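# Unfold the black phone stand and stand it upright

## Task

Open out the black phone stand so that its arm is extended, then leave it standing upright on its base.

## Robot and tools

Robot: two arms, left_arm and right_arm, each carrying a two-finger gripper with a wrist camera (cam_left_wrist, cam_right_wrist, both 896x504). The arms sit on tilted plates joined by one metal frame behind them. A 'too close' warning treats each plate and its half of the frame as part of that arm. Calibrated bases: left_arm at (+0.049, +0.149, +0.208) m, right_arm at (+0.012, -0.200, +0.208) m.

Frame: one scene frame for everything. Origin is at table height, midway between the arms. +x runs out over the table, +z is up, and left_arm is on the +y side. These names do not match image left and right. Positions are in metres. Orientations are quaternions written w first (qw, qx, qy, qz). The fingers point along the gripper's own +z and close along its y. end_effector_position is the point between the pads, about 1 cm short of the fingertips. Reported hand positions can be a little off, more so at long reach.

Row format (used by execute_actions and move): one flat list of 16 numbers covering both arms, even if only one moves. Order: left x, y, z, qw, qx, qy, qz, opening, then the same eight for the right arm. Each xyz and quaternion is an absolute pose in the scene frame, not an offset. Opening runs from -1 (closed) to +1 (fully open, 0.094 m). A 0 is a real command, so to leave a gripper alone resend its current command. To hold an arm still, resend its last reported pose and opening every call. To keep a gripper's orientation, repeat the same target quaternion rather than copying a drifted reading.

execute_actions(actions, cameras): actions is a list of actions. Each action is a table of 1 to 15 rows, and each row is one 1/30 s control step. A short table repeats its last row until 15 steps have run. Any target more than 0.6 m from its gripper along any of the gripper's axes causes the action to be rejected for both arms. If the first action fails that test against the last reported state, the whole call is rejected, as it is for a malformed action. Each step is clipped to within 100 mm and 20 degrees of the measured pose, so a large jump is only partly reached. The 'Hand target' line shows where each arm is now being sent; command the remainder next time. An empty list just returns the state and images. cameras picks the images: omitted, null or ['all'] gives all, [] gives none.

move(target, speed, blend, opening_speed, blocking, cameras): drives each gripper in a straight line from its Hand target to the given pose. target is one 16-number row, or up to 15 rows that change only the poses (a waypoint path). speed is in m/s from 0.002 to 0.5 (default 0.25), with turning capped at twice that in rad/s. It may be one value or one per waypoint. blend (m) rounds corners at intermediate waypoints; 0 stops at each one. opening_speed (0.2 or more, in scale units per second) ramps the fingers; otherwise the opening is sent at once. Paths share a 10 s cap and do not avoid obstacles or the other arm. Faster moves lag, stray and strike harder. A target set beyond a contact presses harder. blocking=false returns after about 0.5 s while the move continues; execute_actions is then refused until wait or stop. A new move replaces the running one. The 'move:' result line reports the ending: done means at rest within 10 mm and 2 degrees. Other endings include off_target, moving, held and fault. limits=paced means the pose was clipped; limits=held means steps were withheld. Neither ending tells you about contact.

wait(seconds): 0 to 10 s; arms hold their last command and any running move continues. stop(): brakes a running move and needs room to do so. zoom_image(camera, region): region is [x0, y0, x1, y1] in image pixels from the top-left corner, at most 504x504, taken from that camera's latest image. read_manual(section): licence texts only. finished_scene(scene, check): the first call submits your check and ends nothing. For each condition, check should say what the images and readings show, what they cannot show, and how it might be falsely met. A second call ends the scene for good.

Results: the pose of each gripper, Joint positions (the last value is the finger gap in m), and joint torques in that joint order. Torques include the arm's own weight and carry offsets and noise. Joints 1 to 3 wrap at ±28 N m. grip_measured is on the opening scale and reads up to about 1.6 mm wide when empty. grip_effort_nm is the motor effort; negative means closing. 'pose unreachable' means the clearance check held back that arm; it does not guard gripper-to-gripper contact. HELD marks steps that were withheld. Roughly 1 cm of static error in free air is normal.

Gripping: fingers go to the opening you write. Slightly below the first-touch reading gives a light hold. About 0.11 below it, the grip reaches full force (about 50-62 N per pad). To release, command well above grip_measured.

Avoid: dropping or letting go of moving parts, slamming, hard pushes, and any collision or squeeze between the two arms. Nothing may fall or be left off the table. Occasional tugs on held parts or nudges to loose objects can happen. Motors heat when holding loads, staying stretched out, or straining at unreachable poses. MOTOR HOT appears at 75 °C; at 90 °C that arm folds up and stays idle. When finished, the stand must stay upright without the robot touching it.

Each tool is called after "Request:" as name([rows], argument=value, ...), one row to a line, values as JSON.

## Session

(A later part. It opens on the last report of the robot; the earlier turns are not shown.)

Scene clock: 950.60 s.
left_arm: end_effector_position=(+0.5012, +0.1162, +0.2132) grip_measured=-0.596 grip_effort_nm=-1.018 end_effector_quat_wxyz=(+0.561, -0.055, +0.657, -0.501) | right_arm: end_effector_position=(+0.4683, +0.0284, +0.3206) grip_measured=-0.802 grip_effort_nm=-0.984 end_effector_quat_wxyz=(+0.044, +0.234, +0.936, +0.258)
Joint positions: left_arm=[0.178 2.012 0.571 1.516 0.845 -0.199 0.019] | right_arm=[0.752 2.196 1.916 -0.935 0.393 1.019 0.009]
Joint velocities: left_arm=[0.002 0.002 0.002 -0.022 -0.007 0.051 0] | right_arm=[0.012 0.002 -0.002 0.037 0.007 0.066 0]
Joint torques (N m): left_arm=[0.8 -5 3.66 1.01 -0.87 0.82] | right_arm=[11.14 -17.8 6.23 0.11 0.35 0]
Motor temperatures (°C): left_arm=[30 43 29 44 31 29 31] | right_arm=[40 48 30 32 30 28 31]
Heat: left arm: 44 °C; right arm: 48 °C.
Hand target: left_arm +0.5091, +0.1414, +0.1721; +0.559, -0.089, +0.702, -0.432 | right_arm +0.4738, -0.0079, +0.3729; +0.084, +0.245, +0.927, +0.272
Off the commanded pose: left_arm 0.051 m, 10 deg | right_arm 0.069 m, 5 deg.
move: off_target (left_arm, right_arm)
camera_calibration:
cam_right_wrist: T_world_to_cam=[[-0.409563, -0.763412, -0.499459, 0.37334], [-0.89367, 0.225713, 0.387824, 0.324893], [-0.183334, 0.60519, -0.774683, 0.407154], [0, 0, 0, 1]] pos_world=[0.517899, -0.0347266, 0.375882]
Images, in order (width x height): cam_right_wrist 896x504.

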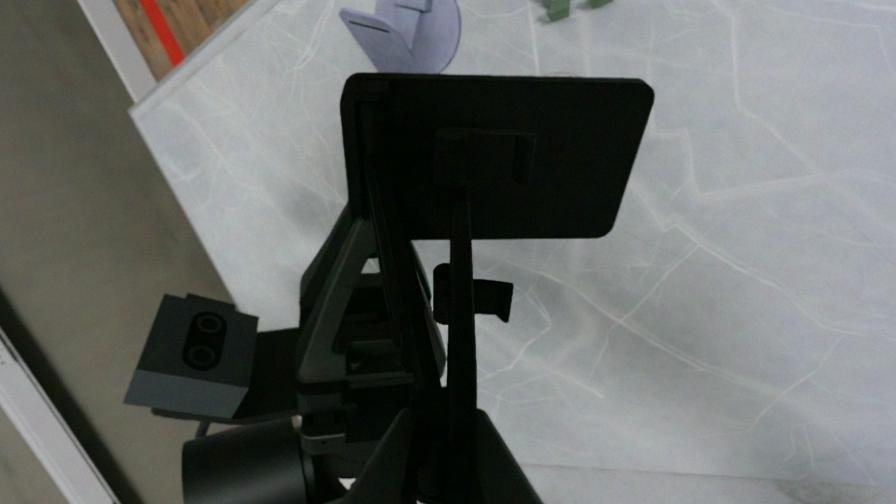

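Request:
move(target=[0.515,0.14,0.17,0.561,-0.0923,0.701,-0.4305,-1,0.458,-0.03,0.408,0.085,0.244,0.927,0.270,-1], speed=0.08, cameras=["cam_right_wrist"])

Request:
zoom_image(camera="cam_right_wrist", region=[250, 50, 650, 404])

Scene clock: 954.83 s.
left_arm: end_effector_position=(+0.5009, +0.1173, +0.2126) grip_measured=-0.593 grip_effort_nm=-1.013 end_effector_quat_wxyz=(+0.562, -0.054, +0.656, -0.501) | right_arm: end_effector_position=(+0.4497, +0.0105, +0.3496) grip_measured=-0.802 grip_effort_nm=-0.989 end_effector_quat_wxyz=(+0.037, +0.231, +0.938, +0.256)
Joint positions: left_arm=[0.183 2.012 0.571 1.517 0.851 -0.2 0.019] | right_arm=[0.791 2.119 1.91 -1.036 0.397 1.06 0.009]
Joint velocities: left_arm=[0.012 -0.022 -0.007 -0.081 -0.007 -0.037 0] | right_arm=[0.002 -0.012 -0.012 -0.066 0.022 -0.095 0]
Joint torques (N m): left_arm=[0.4 -5.16 3.62 1.02 -0.93 0.86] | right_arm=[10.97 -16.77 7.43 0.1 0.45 0.03]
Motor temperatures (°C): left_arm=[30 42 29 44 31 29 31] | right_arm=[40 50 30 32 30 28 31]
Heat: left arm: 44 °C; right arm: 50 °C.
Hand target: left_arm +0.5090, +0.1415, +0.1719; +0.559, -0.089, +0.702, -0.433 | right_arm +0.4561, -0.0287, +0.4027; +0.084, +0.245, +0.927, +0.273
Off the commanded pose: left_arm 0.050 m, 11 deg | right_arm 0.072 m, 6 deg.
move: off_target (left_arm, right_arm)
camera_calibration:
cam_right_wrist: T_world_to_cam=[[-0.407108, -0.768664, -0.493375, 0.363339], [-0.891265, 0.216166, 0.398646, 0.296382], [-0.199774, 0.60202, -0.773086, 0.443905], [0, 0, 0, 1]] pos_world=[0.500754, -0.0520223, 0.404287]
Images, in order (width x height): cam_right_wrist 896x504.

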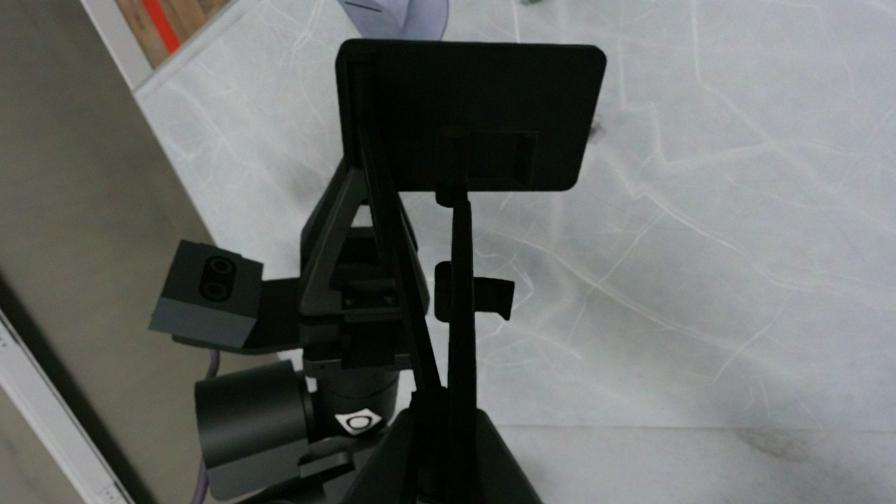

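Scaled by 1.260.

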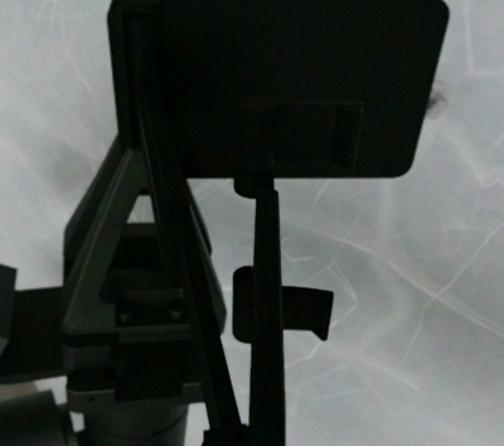

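Request:
move(target=[0.515,0.14,0.17,0.561,-0.0923,0.701,-0.4305,-1,0.450,-0.035,0.418,0.085,0.244,0.927,0.270,-1], speed=0.06, cameras=["cam_right_wrist"])

Scene clock: 958.40 s.
left_arm: end_effector_position=(+0.4989, +0.1153, +0.2148) grip_measured=-0.593 grip_effort_nm=-1.013 end_effector_quat_wxyz=(+0.561, -0.048, +0.652, -0.508) | right_arm: end_effector_position=(+0.4448, +0.0106, +0.3530) grip_measured=-0.802 grip_effort_nm=-0.984 end_effector_quat_wxyz=(+0.036, +0.232, +0.939, +0.252)
Joint positions: left_arm=[0.183 2.012 0.571 1.518 0.871 -0.201 0.019] | right_arm=[0.804 2.115 1.91 -1.052 0.405 1.079 0.009]
Joint velocities: left_arm=[-0.007 0.007 0.012 0.051 0.051 0.022 0.001] | right_arm=[-0.012 -0.012 -0.012 0.037 -0.007 -0.037 0]
Joint torques (N m): left_arm=[0.68 -5.15 3.25 1.01 -1.1 0.87] | right_arm=[11.47 -18.13 7.36 0.03 0.49 -0.01]
Motor temperatures (°C): left_arm=[30 42 29 44 31 29 31] | right_arm=[40 51 30 32 30 28 31]
Heat: left arm: 44 °C; right arm: 51 °C.
Hand target: left_arm +0.5082, +0.1418, +0.1721; +0.559, -0.089, +0.702, -0.433 | right_arm +0.4487, -0.0327, +0.4111; +0.083, +0.245, +0.927, +0.273
Off the commanded pose: left_arm 0.054 m, 12 deg | right_arm 0.080 m, 6 deg.
move: off_target (left_arm, right_arm)
camera_calibration:
cam_right_wrist: T_world_to_cam=[[-0.411116, -0.770962, -0.486418, 0.362443], [-0.888954, 0.22091, 0.401198, 0.288645], [-0.201853, 0.597342, -0.776169, 0.447546], [0, 0, 0, 1]] pos_world=[0.495937, -0.0516728, 0.407866]
Images, in order (width x height): cam_right_wrist 896x504.

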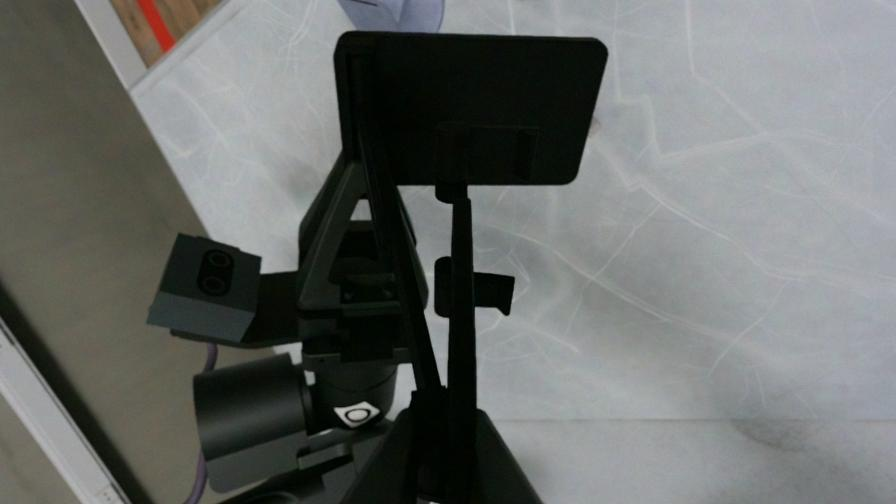

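Request:
move(target=[0.500,0.118,0.21,0.561,-0.0923,0.701,-0.4305,-1,0.445,0.006,0.358,0.06,0.238,0.933,0.260,-1], speed=0.08, cameras=["cam_right_wrist"])

Request:
zoom_image(camera="cam_right_wrist", region=[250, 20, 650, 504])

Scene clock: 968.77 s.
left_arm: end_effector_position=(+0.4932, +0.1129, +0.2146) grip_measured=-0.595 grip_effort_nm=-1.013 end_effector_quat_wxyz=(+0.551, -0.088, +0.684, -0.471) | right_arm: end_effector_position=(+0.4475, +0.0097, +0.3469) grip_measured=-0.803 grip_effort_nm=-0.984 end_effector_quat_wxyz=(+0.056, +0.240, +0.937, +0.249)
Joint positions: left_arm=[0.126 1.951 0.484 1.501 0.691 -0.185 0.019] | right_arm=[0.805 2.094 1.847 -0.984 0.442 1.074 0.009]
Joint velocities: left_arm=[-0.007 -0.017 0.002 -0.051 -0.022 -0.037 0] | right_arm=[-0.002 0.012 0.007 -0.007 0.037 0.037 0.001]
Joint torques (N m): left_arm=[-5.53 -8.75 2.06 1.16 -0.55 0.65] | right_arm=[8.46 -9.88 3.89 0.88 -0.3 -0.1]
Motor temperatures (°C): left_arm=[30 42 29 43 31 29 31] | right_arm=[40 59 30 31 30 28 31]
Heat: left arm: 43 °C; right arm: 59 °C.
Hand target: left_arm +0.4993, +0.1188, +0.2104; +0.561, -0.091, +0.700, -0.432 | right_arm +0.4450, +0.0062, +0.3578; +0.060, +0.238, +0.934, +0.260
Off the commanded pose: left_arm 0.010 m, 5 deg | right_arm 0.012 m, 1 deg.
move: off_target (left_arm, right_arm)
camera_calibration:
cam_right_wrist: T_world_to_cam=[[-0.414705, -0.76722, -0.489278, 0.362456], [-0.895548, 0.248814, 0.368896, 0.307521], [-0.161285, 0.591156, -0.790267, 0.430754], [0, 0, 0, 1]] pos_world=[0.495187, -0.0530751, 0.404309]
Images, in order (width x height): cam_right_wrist 896x504.

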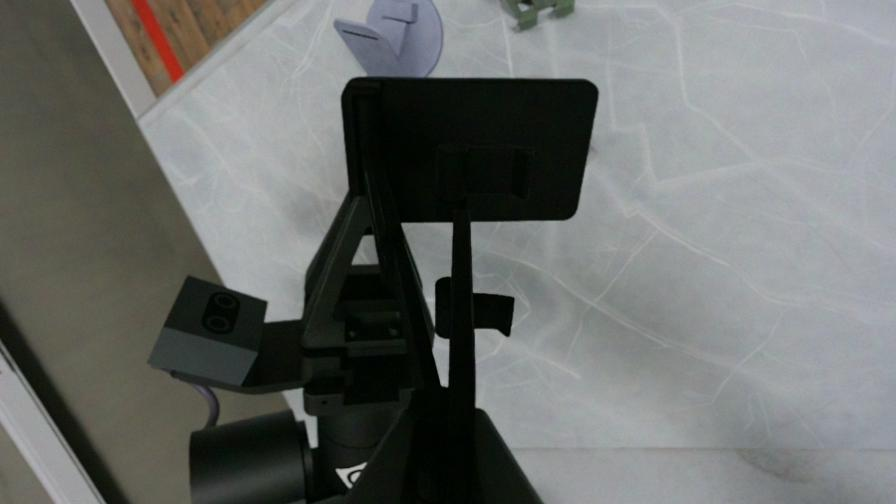

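Scaled by 1.041.

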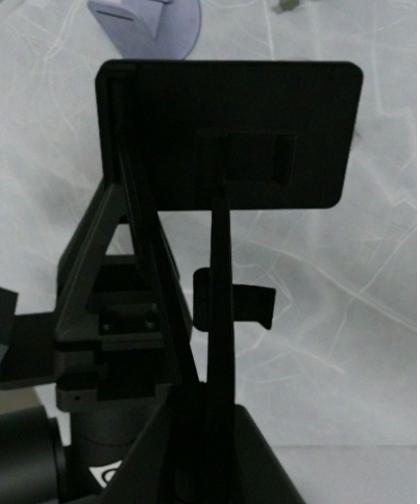

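Request:
move(target=[0.500,0.118,0.21,0.561,-0.0923,0.701,-0.4305,-1,0.445,0.006,0.358,0.06,0.238,0.933,0.260,-0.4], speed=0.08, opening_speed=0.4, cameras=[])

Request:
move(target=[0.500,0.118,0.21,0.561,-0.0923,0.701,-0.4305,-1,0.41,-0.058,0.444,0.06,0.238,0.933,0.260,-0.4], speed=0.12, cameras=["cam_right_wrist"])

Request:
zoom_image(camera="cam_right_wrist", region=[250, 120, 650, 504])

Scene clock: 974.17 s.
left_arm: end_effector_position=(+0.4996, +0.1221, +0.2012) grip_measured=-0.595 grip_effort_nm=-1.013 end_effector_quat_wxyz=(+0.555, -0.102, +0.707, -0.425) | right_arm: end_effector_position=(+0.4474, +0.0089, +0.3456) grip_measured=-0.402 grip_effort_nm=0.173 end_effector_quat_wxyz=(+0.057, +0.240, +0.937, +0.246)
Joint positions: left_arm=[0.123 1.951 0.484 1.483 0.59 -0.136 0.019] | right_arm=[0.804 2.094 1.843 -0.983 0.447 1.073 0.028]
Joint velocities: left_arm=[-0.012 0.007 0.002 -0.022 0.007 0.022 0] | right_arm=[0.007 -0.012 -0.002 0.037 0.007 0.051 0.001]
Joint torques (N m): left_arm=[-5.72 -8.58 2.09 1.44 0.48 0.06] | right_arm=[8.38 -9.85 3.89 0.9 -0.31 -0.05]
Motor temperatures (°C): left_arm=[30 43 29 43 31 29 31] | right_arm=[39 56 30 32 30 28 31]
Heat: left arm: 43 °C; right arm: 56 °C.
Hand target: left_arm +0.4999, +0.1182, +0.2101; +0.561, -0.092, +0.701, -0.431 | right_arm +0.4449, +0.0060, +0.3577; +0.060, +0.238, +0.934, +0.260
Off the commanded pose: left_arm 0.010 m, 2 deg | right_arm 0.013 m, 2 deg.
move: off_target (right_arm)
No camera images: "cameras" was empty.

Scene clock: 975.90 s.
left_arm: end_effector_position=(+0.4996, +0.1222, +0.2011) grip_measured=-0.595 grip_effort_nm=-1.013 end_effector_quat_wxyz=(+0.555, -0.103, +0.708, -0.425) | right_arm: end_effector_position=(+0.4122, -0.0520, +0.4341) grip_measured=-0.402 grip_effort_nm=0.168 end_effector_quat_wxyz=(+0.052, +0.240, +0.934, +0.261)
Joint positions: left_arm=[0.123 1.951 0.484 1.483 0.589 -0.136 0.019] | right_arm=[0.907 1.929 1.979 -1.311 0.454 1.179 0.028]
Joint velocities: left_arm=[0.002 0.007 0.002 -0.007 -0.037 0.007 0] | right_arm=[-0.002 0.002 0.017 -0.037 -0.022 0.081 0.001]
Joint torques (N m): left_arm=[-5.76 -8.36 2.21 1.49 0.46 0.03] | right_arm=[7.84 -6.35 5 0.64 0.03 0.07]
Motor temperatures (°C): left_arm=[30 44 29 43 31 29 31] | right_arm=[39 55 30 32 30 28 31]
Heat: left arm: 44 °C; right arm: 55 °C.
Hand target: left_arm +0.4999, +0.1180, +0.2100; +0.561, -0.093, +0.701, -0.431 | right_arm +0.4082, -0.0582, +0.4430; +0.059, +0.238, +0.934, +0.261
Off the commanded pose: left_arm 0.010 m, 2 deg | right_arm 0.012 m, 1 deg.
move: off_target (right_arm)
camera_calibration:
cam_right_wrist: T_world_to_cam=[[-0.414648, -0.754977, -0.508013, 0.351925], [-0.895287, 0.238537, 0.376247, 0.255298], [-0.162878, 0.610827, -0.77483, 0.525326], [0, 0, 0, 1]] pos_world=[0.460054, -0.116086, 0.489766]
Images, in order (width x height): cam_right_wrist 896x504.

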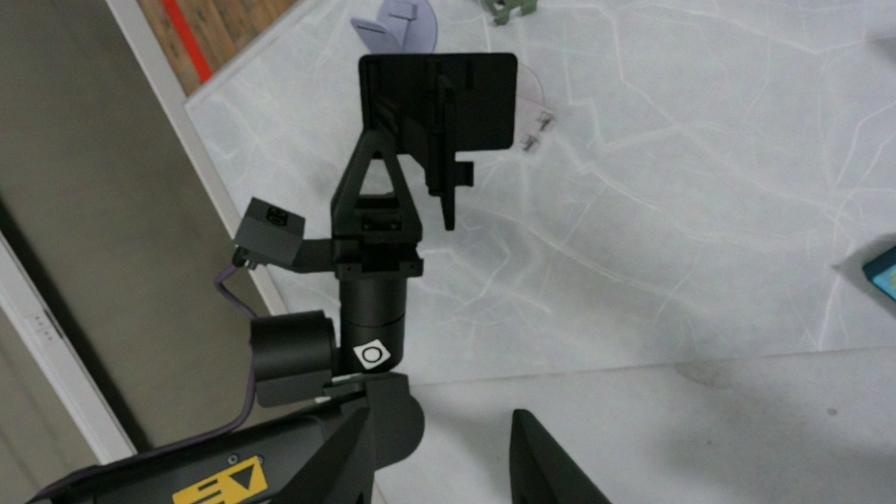

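Scaled by 1.260.

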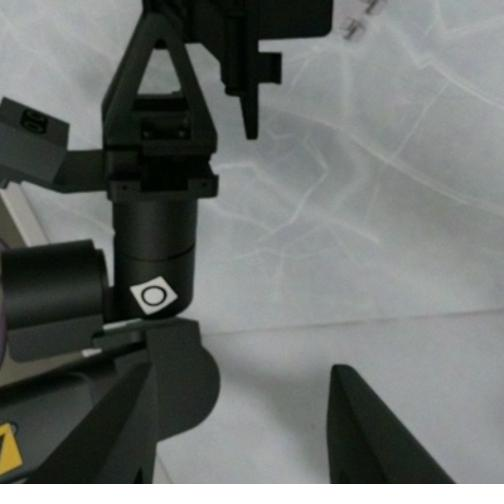

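Request:
move(target=[0.500,0.118,0.21,0.561,-0.0923,0.701,-0.4305,-1,0.40,-0.10,0.36,0.5682,-0.3774,0.6536,0.328,0.3], speed=0.2, cameras=[])

Request:
move(target=[0.500,0.118,0.20,0.3536,-0.3536,0.6124,-0.6124,-1,0.40,-0.10,0.36,0.5682,-0.3774,0.6536,0.328,0.3], speed=0.2)

Request:
zoom_image(camera="cam_right_wrist", region=[250, 80, 650, 484])

Scene clock: 986.83 s.
left_arm: end_effector_position=(+0.4997, +0.1223, +0.2010) grip_measured=-0.595 grip_effort_nm=-1.013 end_effector_quat_wxyz=(+0.555, -0.103, +0.708, -0.425) | right_arm: end_effector_position=(+0.4043, -0.1045, +0.3652) grip_measured=+0.298 grip_effort_nm=0.164 end_effector_quat_wxyz=(+0.572, -0.378, +0.656, +0.316)
Joint positions: left_arm=[0.123 1.951 0.484 1.483 0.588 -0.136 0.019] | right_arm=[0.351 1.244 0.72 0.04 -0.448 -0.877 0.061]
Joint velocities: left_arm=[-0.007 -0.002 -0.007 -0.11 -0.022 0.037 0.001] | right_arm=[-0.017 0.002 0.002 -0.007 -0.037 0.007 -0.001]
Joint torques (N m): left_arm=[-5.79 -8.39 2.26 1.5 0.49 0.03] | right_arm=[2.8 -2.96 3.86 1.31 -0.79 -0.15]
Motor temperatures (°C): left_arm=[30 44 29 43 31 29 31] | right_arm=[38 49 30 32 30 28 30]
Heat: left arm: 44 °C; right arm: 49 °C.
Hand target: left_arm +0.5000, +0.1181, +0.2099; +0.561, -0.093, +0.701, -0.430 | right_arm +0.4001, -0.1001, +0.3617; +0.570, -0.383, +0.650, +0.325
Off the commanded pose: left_arm 0.010 m, 2 deg | right_arm 0.008 m, 1 deg.
move: done
No camera images: "cameras" was empty.

Scene clock: 989.57 s.
left_arm: end_effector_position=(+0.5007, +0.1223, +0.2007) grip_measured=-0.596 grip_effort_nm=-1.013 end_effector_quat_wxyz=(+0.357, -0.362, +0.615, -0.603) | right_arm: end_effector_position=(+0.4055, -0.1050, +0.3664) grip_measured=+0.298 grip_effort_nm=0.164 end_effector_quat_wxyz=(+0.575, -0.376, +0.655, +0.315)
Joint positions: left_arm=[0.123 1.963 0.488 1.499 0.588 -0.911 0.019] | right_arm=[0.351 1.244 0.72 0.048 -0.448 -0.877 0.061]
Joint velocities: left_arm=[0.007 0.012 -0.002 -0.051 0.007 -0.125 0] | right_arm=[-0.002 -0.027 0.017 0.022 -0.007 0.037 -0.001]
Joint torques (N m): left_arm=[-4.23 -5.59 3.17 1.64 0.68 -0.06] | right_arm=[2.61 -2.66 3.69 1.32 -0.77 0]
Motor temperatures (°C): left_arm=[30 44 29 44 31 29 31] | right_arm=[37 48 30 32 30 28 30]
Heat: left arm: 44 °C; right arm: 48 °C.
Hand target: left_arm +0.4999, +0.1180, +0.2000; +0.354, -0.354, +0.613, -0.612 | right_arm +0.4000, -0.1000, +0.3601; +0.568, -0.377, +0.654, +0.328
Off the commanded pose: left_arm 0.004 m, 1 deg | right_arm 0.010 m, 2 deg.
move: done
camera_calibration:
cam_left_wrist: T_world_to_cam=[[0.0372653, 0.00028402, 0.999305, -0.22073], [-0.808924, -0.58713, 0.0303327, 0.512252], [0.58673, -0.809493, -0.0216498, -0.104182], [0, 0, 0, 1]] pos_world=[0.483726, 0.216486, 0.202783]
cam_right_wrist: T_world_to_cam=[[0.852499, -0.521835, 0.0305607, -0.41197], [-0.257711, -0.470437, -0.843963, 0.401535], [0.454786, 0.711602, -0.53553, 0.176678], [0, 0, 0, 1]] pos_world=[0.374333, -0.151808, 0.446088]

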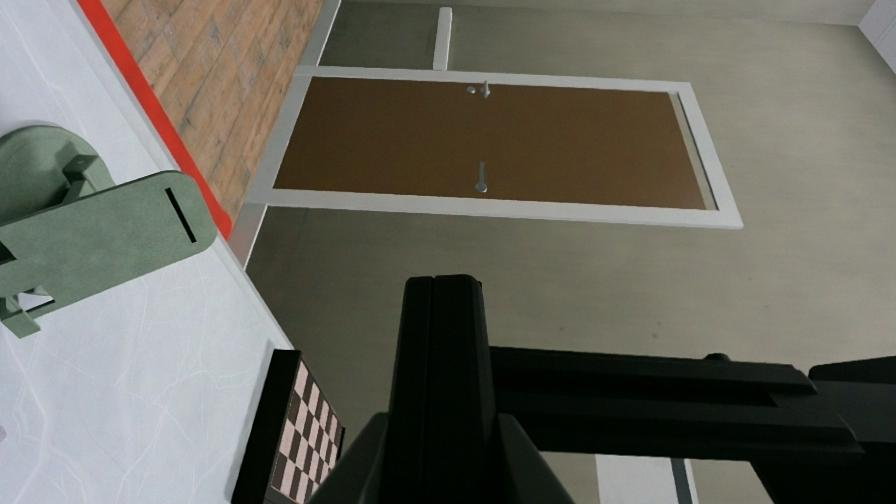

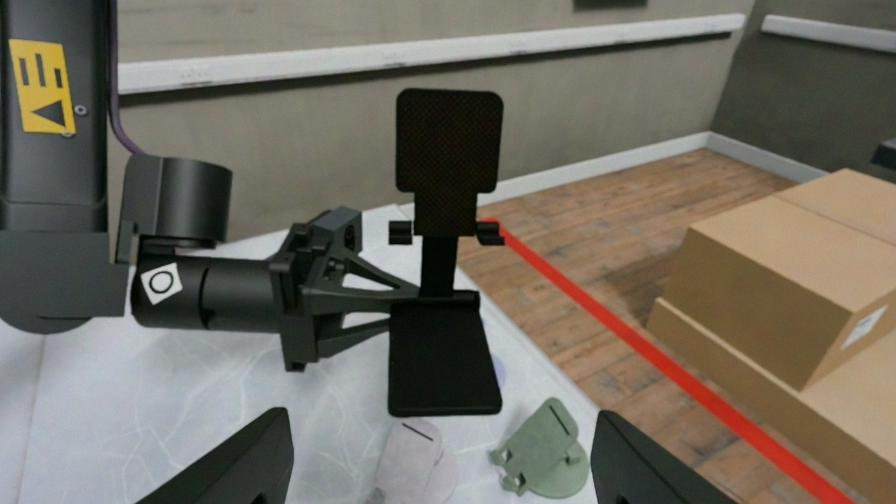

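Scaled by 1.248.

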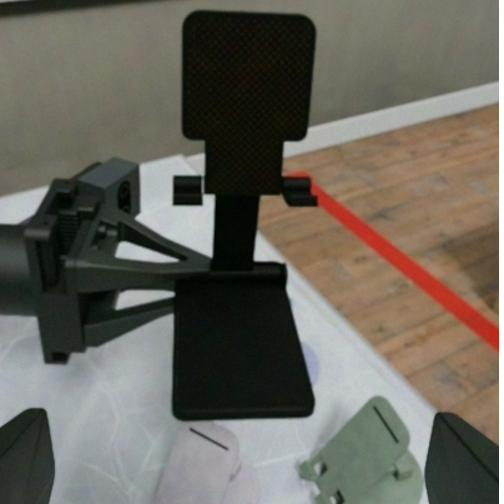

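Request:
move([
  [0.500,0.118,0.20,0.3536,-0.3536,0.6124,-0.6124,-1,0.42,-0.085,0.30,0.5682,-0.3774,0.6536,0.328,0.9],
  [0.500,0.118,0.20,0.3536,-0.3536,0.6124,-0.6124,-1,0.473,0.018,0.286,0.5682,-0.3774,0.6536,0.328,0.9],
], speed=0.15, cameras=["cam_right_wrist"])

Request:
zoom_image(camera="cam_right_wrist", region=[200, 0, 700, 504])

Scene clock: 1003.27 s.
left_arm: end_effector_position=(+0.5007, +0.1223, +0.2007) grip_measured=-0.596 grip_effort_nm=-1.013 end_effector_quat_wxyz=(+0.357, -0.362, +0.614, -0.603) | right_arm: end_effector_position=(+0.4779, +0.0060, +0.2875) grip_measured=+0.898 grip_effort_nm=0.164 end_effector_quat_wxyz=(+0.572, -0.375, +0.655, +0.321)
Joint positions: left_arm=[0.123 1.963 0.488 1.5 0.588 -0.912 0.019] | right_arm=[0.401 1.909 0.932 0.505 -0.411 -0.844 0.089]
Joint velocities: left_arm=[0.012 -0.027 -0.002 -0.051 -0.022 -0.007 0] | right_arm=[0.007 -0.007 -0.007 -0.037 0.007 0.022 0]
Joint torques (N m): left_arm=[-4.16 -5.55 3.1 1.64 0.67 -0.06] | right_arm=[7.6 -5.04 4.79 1.34 -0.58 0.03]
Motor temperatures (°C): left_arm=[30 42 29 45 31 28 31] | right_arm=[36 44 30 33 30 28 30]
Heat: left arm: 45 °C; right arm: 44 °C.
Hand target: left_arm +0.4998, +0.1179, +0.1998; +0.353, -0.354, +0.613, -0.612 | right_arm +0.4759, +0.0167, +0.2860; +0.568, -0.377, +0.654, +0.328
Off the commanded pose: left_arm 0.004 m, 1 deg | right_arm 0.013 m, 1 deg.
move: off_target (right_arm)
camera_calibration:
cam_right_wrist: T_world_to_cam=[[0.856609, -0.515665, 0.0176087, -0.411603], [-0.262984, -0.465716, -0.844954, 0.408578], [0.443914, 0.719165, -0.534548, 0.0273303], [0, 0, 0, 1]] pos_world=[0.447901, -0.0416231, 0.367087]
Images, in order (width x height): cam_right_wrist 896x504.

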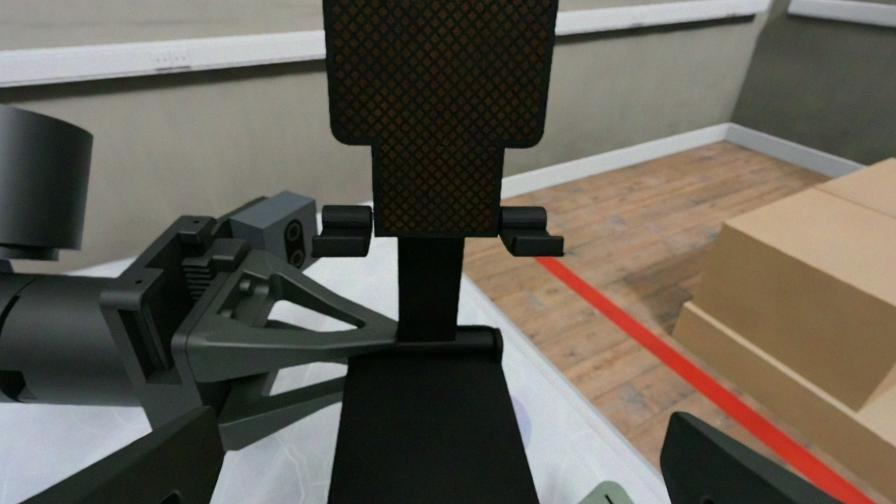

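Scaled by 1.000.

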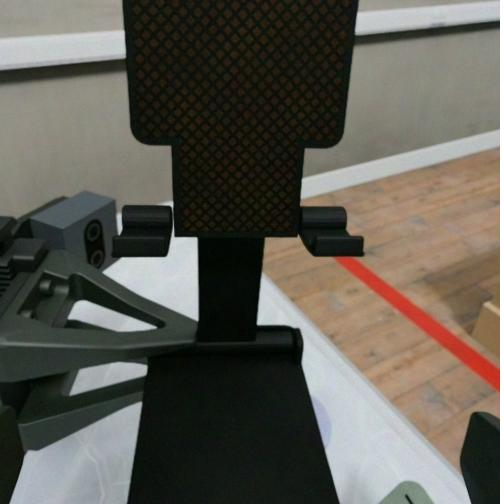

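Request:
move([
  [0.500,0.118,0.20,0.3536,-0.3536,0.6124,-0.6124,-1,0.478,0.028,0.3,0.5682,-0.3774,0.6536,0.328,0.3],
  [0.500,0.118,0.20,0.3536,-0.3536,0.6124,-0.6124,-1,0.508,0.08,0.298,0.5682,-0.3774,0.6536,0.328,0.3],
], speed=0.1, cameras=["cam_right_wrist"])

Request:
zoom_image(camera="cam_right_wrist", region=[200, 0, 700, 504])

Scene clock: 1013.10 s.
left_arm: end_effector_position=(+0.5080, +0.1330, +0.2015) grip_measured=-0.596 grip_effort_nm=-1.013 end_effector_quat_wxyz=(+0.369, -0.377, +0.605, -0.596) | right_arm: end_effector_position=(+0.5168, +0.0604, +0.3051) grip_measured=+0.302 grip_effort_nm=-0.076 end_effector_quat_wxyz=(+0.583, -0.368, +0.651, +0.318)
Joint positions: left_arm=[0.131 1.963 0.501 1.52 0.561 -0.936 0.019] | right_arm=[0.497 2.102 1.177 0.499 -0.328 -0.793 0.061]
Joint velocities: left_arm=[-0.007 0.002 0.012 -0.022 0.007 -0.051 0.001] | right_arm=[-0.017 0.002 0.002 -0.11 -0.125 -0.037 0]
Joint torques (N m): left_arm=[-4.7 -5.78 1.81 1.47 0.97 0.18] | right_arm=[9.7 -5.39 5.52 1.13 -0.43 0.03]
Motor temperatures (°C): left_arm=[30 41 29 45 31 28 31] | right_arm=[37 43 30 33 30 28 30]
Heat: left arm: 45 °C; right arm: 43 °C.
Hand target: left_arm +0.4998, +0.1183, +0.2002; +0.354, -0.354, +0.612, -0.612 | right_arm +0.5081, +0.0786, +0.2985; +0.568, -0.377, +0.654, +0.329
Off the commanded pose: left_arm 0.017 m, 4 deg | right_arm 0.023 m, 2 deg.
move: off_target (left_arm, right_arm)
camera_calibration:
cam_right_wrist: T_world_to_cam=[[0.847342, -0.530484, 0.0244731, -0.413645], [-0.256032, -0.448467, -0.856344, 0.457857], [0.465252, 0.71935, -0.515826, -0.0363357], [0, 0, 0, 1]] pos_world=[0.48463, 0.0120401, 0.383463]
Images, in order (width x height): cam_right_wrist 896x504.

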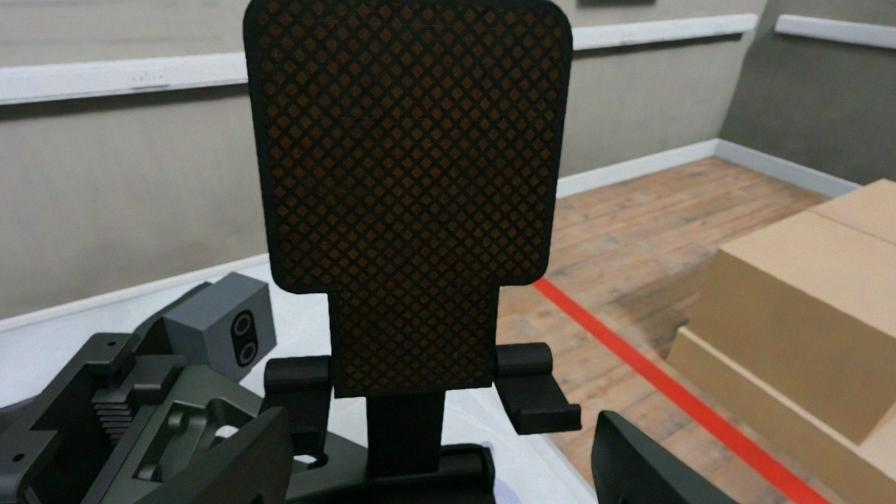

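Scaled by 1.000.

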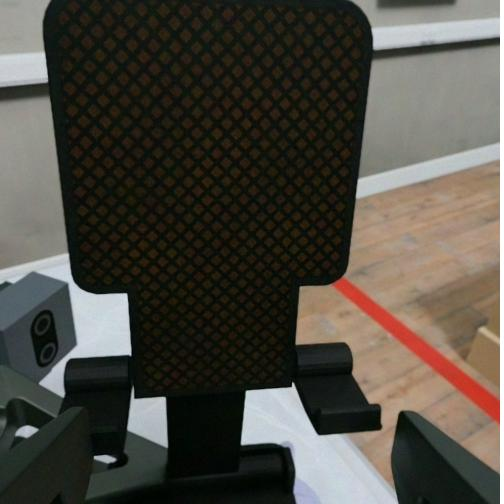

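Request:
move([
  [0.500,0.118,0.20,0.3536,-0.3536,0.6124,-0.6124,-1,0.490,0.045,0.302,0.5682,-0.3774,0.6536,0.328,0.3],
  [0.500,0.118,0.20,0.3536,-0.3536,0.6124,-0.6124,-1,0.490,0.05,0.320,0.5682,-0.3774,0.6536,0.328,0.3],
], speed=0.1, cameras=["cam_right_wrist"])

Request:
zoom_image(camera="cam_right_wrist", region=[200, 0, 700, 504])

Scene clock: 1020.37 s.
left_arm: end_effector_position=(+0.5061, +0.1293, +0.2041) grip_measured=-0.596 grip_effort_nm=-1.013 end_effector_quat_wxyz=(+0.368, -0.364, +0.606, -0.604) | right_arm: end_effector_position=(+0.4912, +0.0498, +0.3052) grip_measured=+0.302 grip_effort_nm=-0.066 end_effector_quat_wxyz=(+0.566, -0.376, +0.658, +0.323)
Joint positions: left_arm=[0.131 1.963 0.501 1.518 0.588 -0.926 0.019] | right_arm=[0.504 2.014 1.071 0.475 -0.316 -0.791 0.061]
Joint velocities: left_arm=[-0.012 0.002 0.002 -0.037 0.022 -0.007 0] | right_arm=[-0.012 0.002 -0.007 -0.081 -0.007 0.022 0.001]
Joint torques (N m): left_arm=[-4.75 -5.71 1.96 1.46 0.67 0.11] | right_arm=[8.87 -9.77 4.74 1.03 -0.47 0.11]
Motor temperatures (°C): left_arm=[30 41 29 45 31 28 31] | right_arm=[38 43 30 33 30 28 29]
Heat: left arm: 45 °C; right arm: 43 °C.
Hand target: left_arm +0.5000, +0.1181, +0.2000; +0.354, -0.354, +0.612, -0.612 | right_arm +0.4897, +0.0505, +0.3198; +0.568, -0.377, +0.654, +0.328
Off the commanded pose: left_arm 0.013 m, 2 deg | right_arm 0.015 m, 1 deg.
move: off_target (left_arm, right_arm)
camera_calibration:
cam_right_wrist: T_world_to_cam=[[0.859714, -0.510681, 0.00982664, -0.400134], [-0.270601, -0.471696, -0.839213, 0.449719], [0.433205, 0.718824, -0.543714, 0.00744203], [0, 0, 0, 1]] pos_world=[0.462471, 0.00244059, 0.385389]
Images, in order (width x height): cam_right_wrist 896x504.

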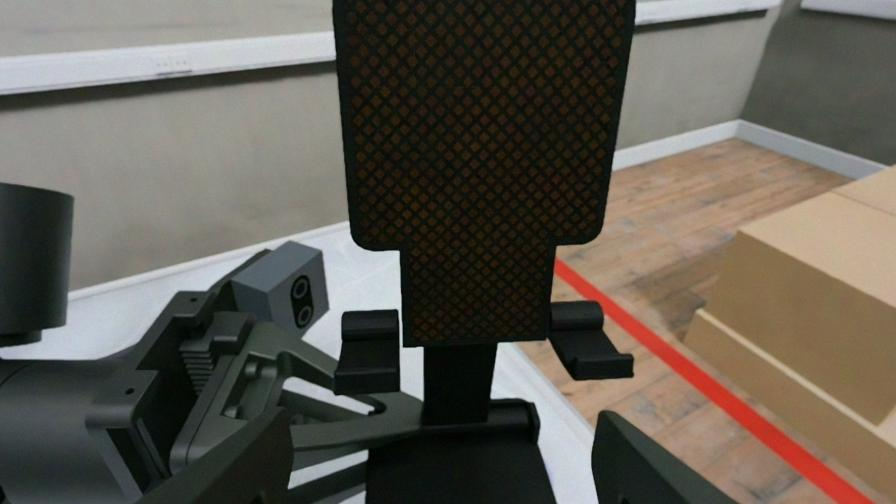

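Scaled by 1.000.

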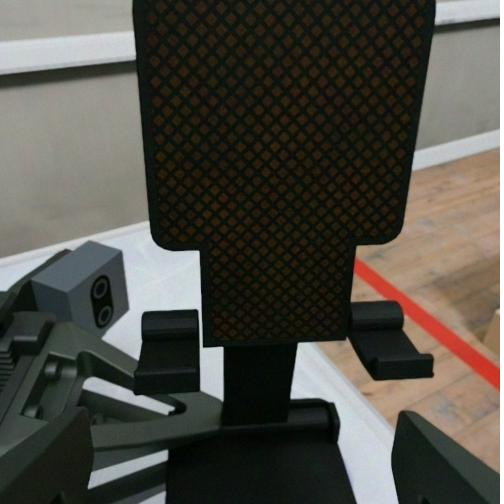

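Request:
move(target=[0.500,0.118,0.20,0.3536,-0.3536,0.6124,-0.6124,-1,0.495,0.044,0.328,0.5682,-0.3774,0.6536,0.328,0.3], speed=0.1, cameras=["cam_right_wrist"])

Request:
zoom_image(camera="cam_right_wrist", region=[200, 0, 700, 504])

Scene clock: 1043.67 s.
left_arm: end_effector_position=(+0.5060, +0.1290, +0.2040) grip_measured=-0.596 grip_effort_nm=-1.013 end_effector_quat_wxyz=(+0.368, -0.364, +0.607, -0.604) | right_arm: end_effector_position=(+0.4936, +0.0457, +0.3111) grip_measured=+0.302 grip_effort_nm=-0.071 end_effector_quat_wxyz=(-0.562, +0.378, -0.660, -0.325)
Joint positions: left_arm=[0.131 1.963 0.501 1.517 0.589 -0.926 0.019] | right_arm=[0.504 1.994 1.088 0.43 -0.315 -0.791 0.061]
Joint velocities: left_arm=[-0.012 0.007 0.002 -0.007 0.022 -0.007 0] | right_arm=[0.002 -0.002 -0.017 -0.007 -0.051 -0.051 0.001]
Joint torques (N m): left_arm=[-4.77 -5.7 1.95 1.48 0.67 0.1] | right_arm=[8.36 -9.87 5.27 1.03 -0.53 0.04]
Motor temperatures (°C): left_arm=[30 41 29 46 31 28 31] | right_arm=[38 48 30 33 30 28 29]
Heat: left arm: 46 °C; right arm: 48 °C.
Hand target: left_arm +0.4999, +0.1181, +0.2001; +0.354, -0.354, +0.612, -0.612 | right_arm +0.4947, +0.0438, +0.3280; +0.568, -0.377, +0.653, +0.328
Off the commanded pose: left_arm 0.013 m, 2 deg | right_arm 0.017 m, 1 deg.
move: off_target (left_arm, right_arm)
camera_calibration:
cam_right_wrist: T_world_to_cam=[[0.862375, -0.506236, 0.00591502, -0.404675], [-0.273606, -0.475855, -0.835884, 0.454027], [0.425969, 0.719227, -0.548874, 0.0177177], [0, 0, 0, 1]] pos_world=[0.465659, -0.0015527, 0.391632]
Images, in order (width x height): cam_right_wrist 896x504.

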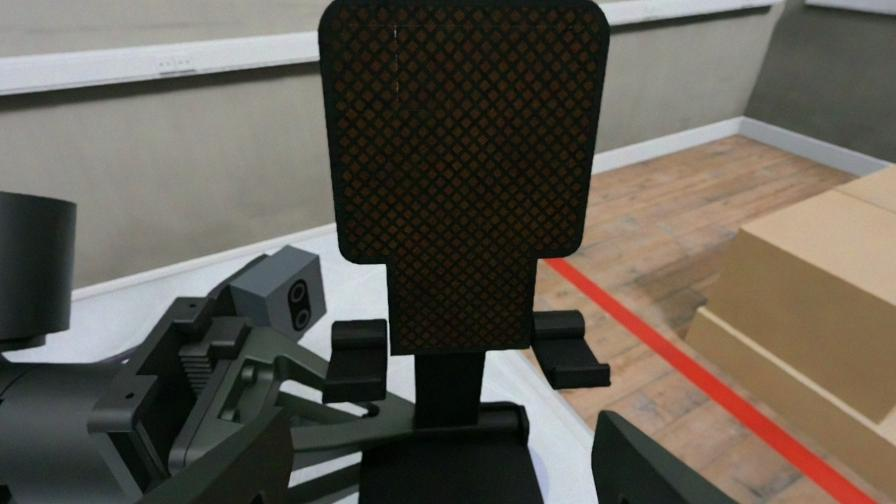

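Scaled by 1.000.

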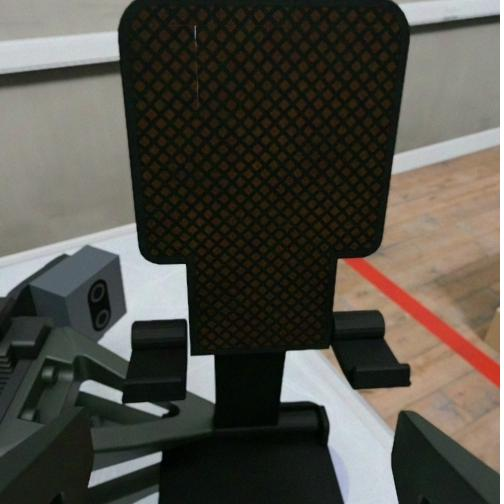

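Request:
move(target=[0.500,0.118,0.20,0.3536,-0.3536,0.6124,-0.6124,-1,0.504,0.064,0.316,0.5682,-0.3774,0.6536,0.328,0.3], speed=0.08, cameras=["cam_right_wrist"])

Request:
zoom_image(camera="cam_right_wrist", region=[200, 0, 700, 504])

Scene clock: 1051.57 s.
left_arm: end_effector_position=(+0.5060, +0.1289, +0.2039) grip_measured=-0.596 grip_effort_nm=-1.013 end_effector_quat_wxyz=(+0.367, -0.364, +0.607, -0.604) | right_arm: end_effector_position=(+0.5096, +0.0479, +0.3175) grip_measured=+0.302 grip_effort_nm=-0.076 end_effector_quat_wxyz=(+0.575, -0.371, +0.656, +0.318)
Joint positions: left_arm=[0.131 1.963 0.501 1.516 0.589 -0.925 0.019] | right_arm=[0.504 2.025 1.146 0.434 -0.313 -0.791 0.061]
Joint velocities: left_arm=[-0.002 -0.002 -0.012 0.022 0.007 0.11 0] | right_arm=[-0.002 -0.027 -0.017 0.022 -0.007 -0.037 0.001]
Joint torques (N m): left_arm=[-4.75 -5.68 1.94 1.49 0.67 0.09] | right_arm=[9.22 -5.71 5.49 1.3 -0.49 0.06]
Motor temperatures (°C): left_arm=[30 41 29 46 31 28 31] | right_arm=[38 46 30 33 30 28 29]
Heat: left arm: 46 °C; right arm: 46 °C.
Hand target: left_arm +0.4999, +0.1181, +0.2000; +0.354, -0.354, +0.612, -0.612 | right_arm +0.5037, +0.0631, +0.3162; +0.568, -0.377, +0.654, +0.328
Off the commanded pose: left_arm 0.013 m, 2 deg | right_arm 0.017 m, 2 deg.
move: off_target (left_arm, right_arm)
camera_calibration:
cam_right_wrist: T_world_to_cam=[[0.85127, -0.524393, 0.0187388, -0.41488], [-0.265819, -0.461755, -0.846241, 0.463405], [0.452415, 0.715398, -0.532471, -0.00563733], [0, 0, 0, 1]] pos_world=[0.478907, 0.000452522, 0.396925]
Images, in order (width x height): cam_right_wrist 896x504.

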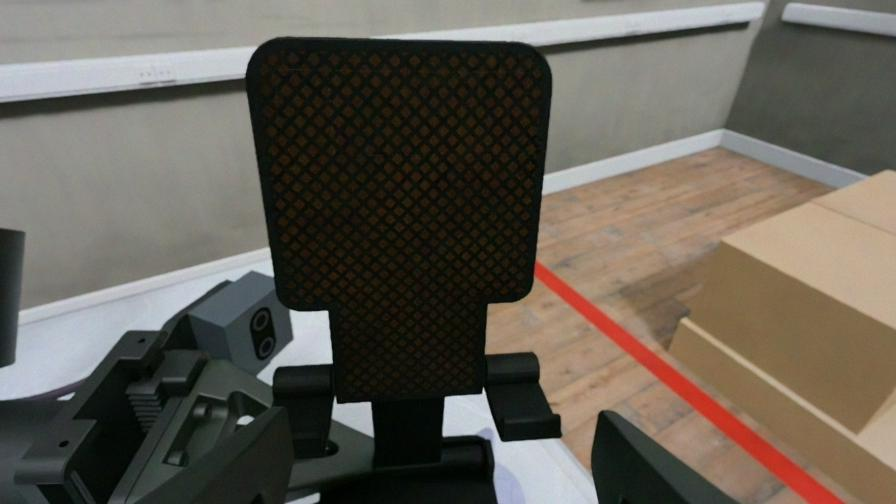

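Scaled by 1.000.

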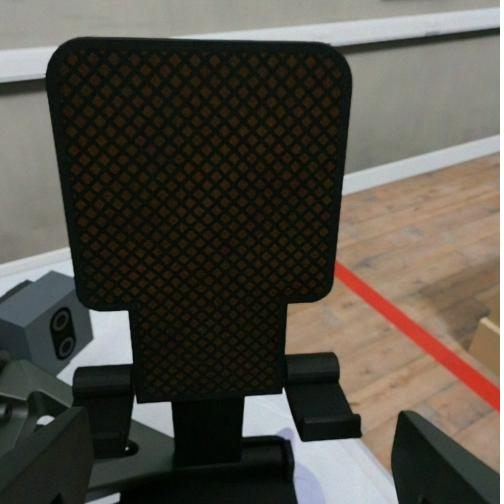

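Request:
execute_actions(actions=[], cameras=["cam_left_wrist","cam_right_wrist"])

Scene clock: 1067.33 s.
left_arm: end_effector_position=(+0.5059, +0.1289, +0.2038) grip_measured=-0.596 grip_effort_nm=-1.018 end_effector_quat_wxyz=(+0.367, -0.364, +0.607, -0.604) | right_arm: end_effector_position=(+0.5096, +0.0479, +0.3174) grip_measured=+0.302 grip_effort_nm=-0.071 end_effector_quat_wxyz=(+0.575, -0.371, +0.656, +0.318)
Joint positions: left_arm=[0.131 1.963 0.501 1.516 0.59 -0.925 0.019] | right_arm=[0.504 2.025 1.146 0.434 -0.313 -0.791 0.061]
Joint velocities: left_arm=[0.002 -0.007 0.007 -0.007 0.022 -0.037 0] | right_arm=[-0.032 -0.007 0.002 -0.095 0.007 -0.037 0]
Joint torques (N m): left_arm=[-4.83 -5.7 1.94 1.5 0.65 0.1] | right_arm=[9.29 -5.75 5.34 1.34 -0.51 0.05]
Motor temperatures (°C): left_arm=[30 40 29 47 31 28 31] | right_arm=[38 44 31 33 30 28 29]
Heat: left arm: 47 °C; right arm: 44 °C.
Hand target: left_arm +0.4999, +0.1181, +0.2000; +0.354, -0.354, +0.612, -0.612 | right_arm +0.5037, +0.0631, +0.3162; +0.568, -0.377, +0.654, +0.328
Tool commands: left_gripper/opening=-1.0 right_gripper/opening=+0.3
Off the commanded pose: left_arm 0.013 m, 2 deg | right_arm 0.017 m, 2 deg.
camera_calibration:
cam_left_wrist: T_world_to_cam=[[0.0215537, 0.00540393, 0.999753, -0.216857], [-0.797323, -0.603207, 0.02045, 0.518478], [0.603168, -0.797567, -0.00869266, -0.114399], [0, 0, 0, 1]] pos_world=[0.48707, 0.222681, 0.205206]
cam_right_wrist: T_world_to_cam=[[0.851131, -0.524617, 0.0187766, -0.414858], [-0.266034, -0.461894, -0.846097, 0.463432], [0.452549, 0.715144, -0.532698, -0.00564167], [0, 0, 0, 1]] pos_world=[0.47894, 0.000449679, 0.396893]

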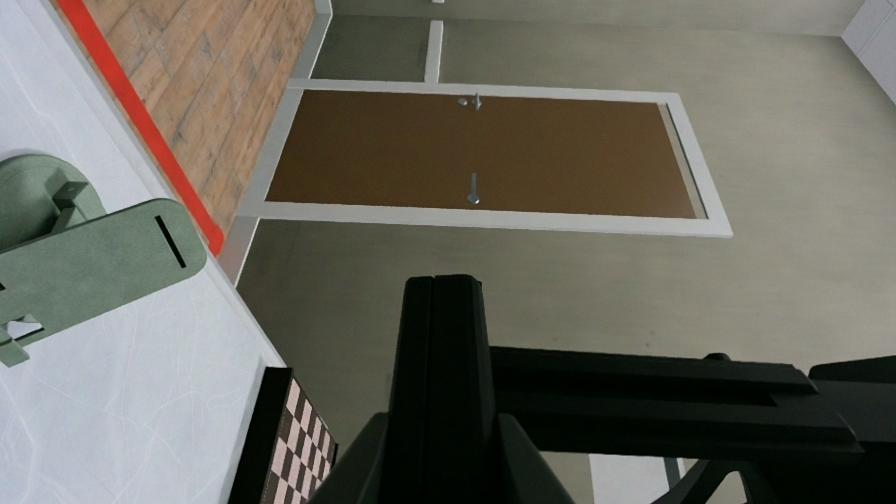

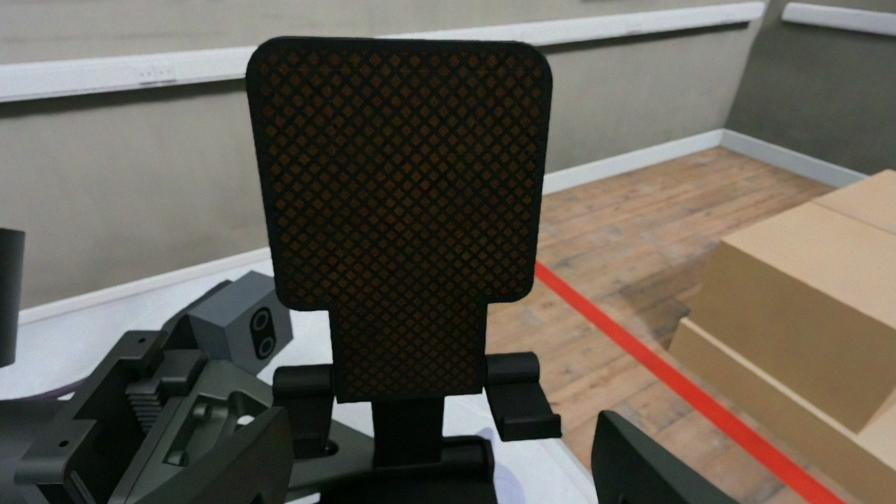

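Request:
move([
  [0.5,0.118,0.2,0.3536,-0.3536,0.6124,-0.6124,-1,0.498,0.067,0.352,0.5682,-0.3774,0.6536,0.328,0.72],
], speed=0.08, opening_speed=1, cameras=["cam_right_wrist"])

Scene clock: 1097.13 s.
left_arm: end_effector_position=(+0.5059, +0.1289, +0.2038) grip_measured=-0.596 grip_effort_nm=-1.013 end_effector_quat_wxyz=(+0.367, -0.364, +0.607, -0.604) | right_arm: end_effector_position=(+0.4969, +0.0689, +0.3348) grip_measured=+0.718 grip_effort_nm=0.164 end_effector_quat_wxyz=(-0.563, +0.379, -0.658, -0.326)
Joint positions: left_arm=[0.131 1.963 0.501 1.516 0.59 -0.925 0.019] | right_arm=[0.576 2.025 1.168 0.39 -0.255 -0.758 0.081]
Joint velocities: left_arm=[0.012 0.017 -0.017 0.022 0.037 -0.007 -0.001] | right_arm=[0.007 -0.017 0.002 0.007 -0.051 0.007 0]
Joint torques (N m): left_arm=[-4.83 -5.65 1.88 1.48 0.67 0.11] | right_arm=[8.85 -9.84 5.85 1.1 -0.45 0.04]
Motor temperatures (°C): left_arm=[30 40 29 47 31 28 31] | right_arm=[39 44 31 33 29 28 29]
Heat: left arm: 47 °C; right arm: 44 °C.
Hand target: left_arm +0.4999, +0.1181, +0.2001; +0.354, -0.354, +0.612, -0.612 | right_arm +0.4979, +0.0672, +0.3521; +0.568, -0.377, +0.653, +0.329
Off the commanded pose: left_arm 0.013 m, 2 deg | right_arm 0.017 m, 1 deg.
move: off_target (left_arm, right_arm)
camera_calibration:
cam_right_wrist: T_world_to_cam=[[0.863893, -0.503628, 0.00686473, -0.397155], [-0.270519, -0.475443, -0.837122, 0.484661], [0.424862, 0.721327, -0.546973, 0.0124534], [0, 0, 0, 1]] pos_world=[0.468918, 0.0214272, 0.415259]
Images, in order (width x height): cam_right_wrist 896x504.

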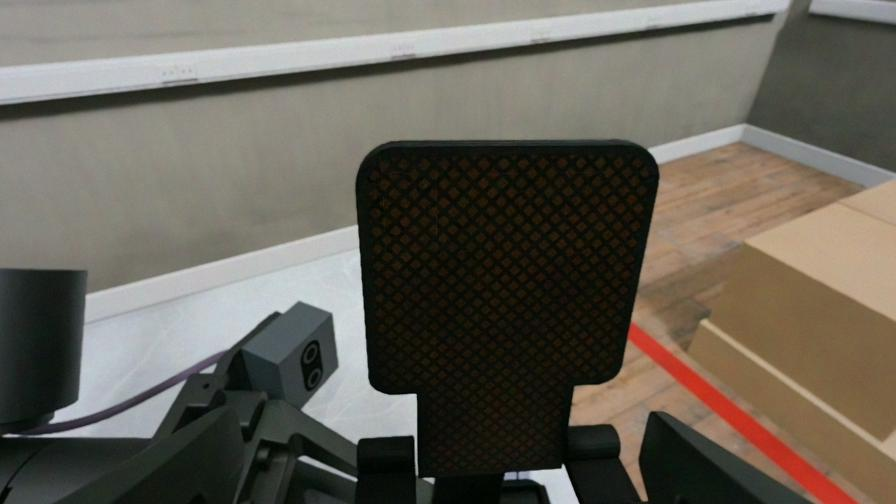

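Request:
move([
  [0.5,0.118,0.2,0.3536,-0.3536,0.6124,-0.6124,-1,0.505,0.066,0.352,0.5682,-0.3774,0.6536,0.328,0.72],
  [0.5,0.118,0.2,0.3536,-0.3536,0.6124,-0.6124,-1,0.514,0.082,0.352,0.5682,-0.3774,0.6536,0.328,0.72],
], speed=0.06, cameras=["cam_right_wrist"])

Scene clock: 1105.60 s.
left_arm: end_effector_position=(+0.5059, +0.1289, +0.2038) grip_measured=-0.596 grip_effort_nm=-1.009 end_effector_quat_wxyz=(+0.367, -0.364, +0.607, -0.604) | right_arm: end_effector_position=(+0.5247, +0.0623, +0.3594) grip_measured=+0.718 grip_effort_nm=0.168 end_effector_quat_wxyz=(+0.587, -0.364, +0.652, +0.314)
Joint positions: left_arm=[0.131 1.963 0.501 1.516 0.59 -0.925 0.019] | right_arm=[0.576 2.035 1.267 0.363 -0.249 -0.758 0.081]
Joint velocities: left_arm=[-0.002 -0.007 -0.027 -0.081 -0.007 -0.11 -0.001] | right_arm=[-0.007 -0.007 -0.007 -0.051 -0.007 -0.007 0]
Joint torques (N m): left_arm=[-4.75 -5.75 1.83 1.51 0.65 0.09] | right_arm=[9.5 -5.52 5.91 1.1 -0.49 0.12]
Motor temperatures (°C): left_arm=[30 40 29 47 31 28 31] | right_arm=[39 46 31 33 29 28 29]
Heat: left arm: 47 °C; right arm: 46 °C.
Hand target: left_arm +0.4999, +0.1181, +0.2001; +0.354, -0.354, +0.612, -0.612 | right_arm +0.5132, +0.0807, +0.3520; +0.568, -0.378, +0.654, +0.328
Off the commanded pose: left_arm 0.013 m, 2 deg | right_arm 0.024 m, 3 deg.
move: off_target (left_arm, right_arm)
camera_calibration:
cam_right_wrist: T_world_to_cam=[[0.840868, -0.54051, 0.0280996, -0.417954], [-0.257292, -0.444865, -0.857844, 0.508233], [0.476174, 0.714103, -0.513142, -0.0197516], [0, 0, 0, 1]] pos_world=[0.491614, 0.0142909, 0.437593]
Images, in order (width x height): cam_right_wrist 896x504.

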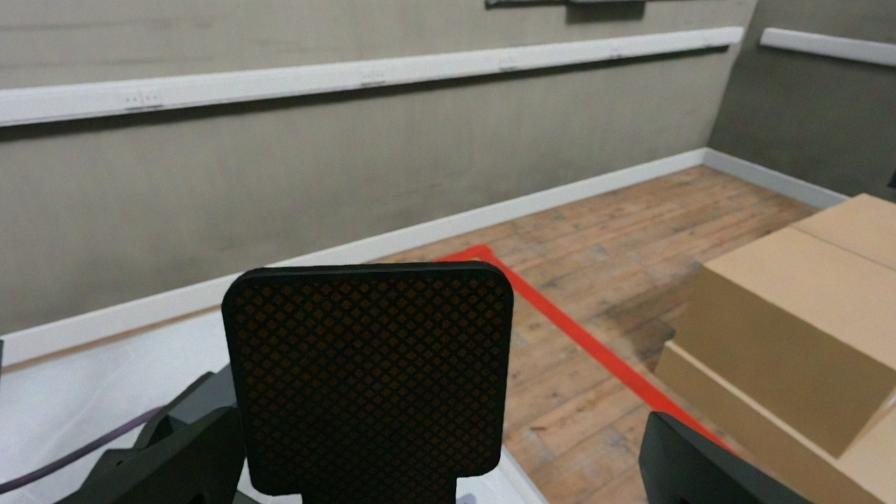

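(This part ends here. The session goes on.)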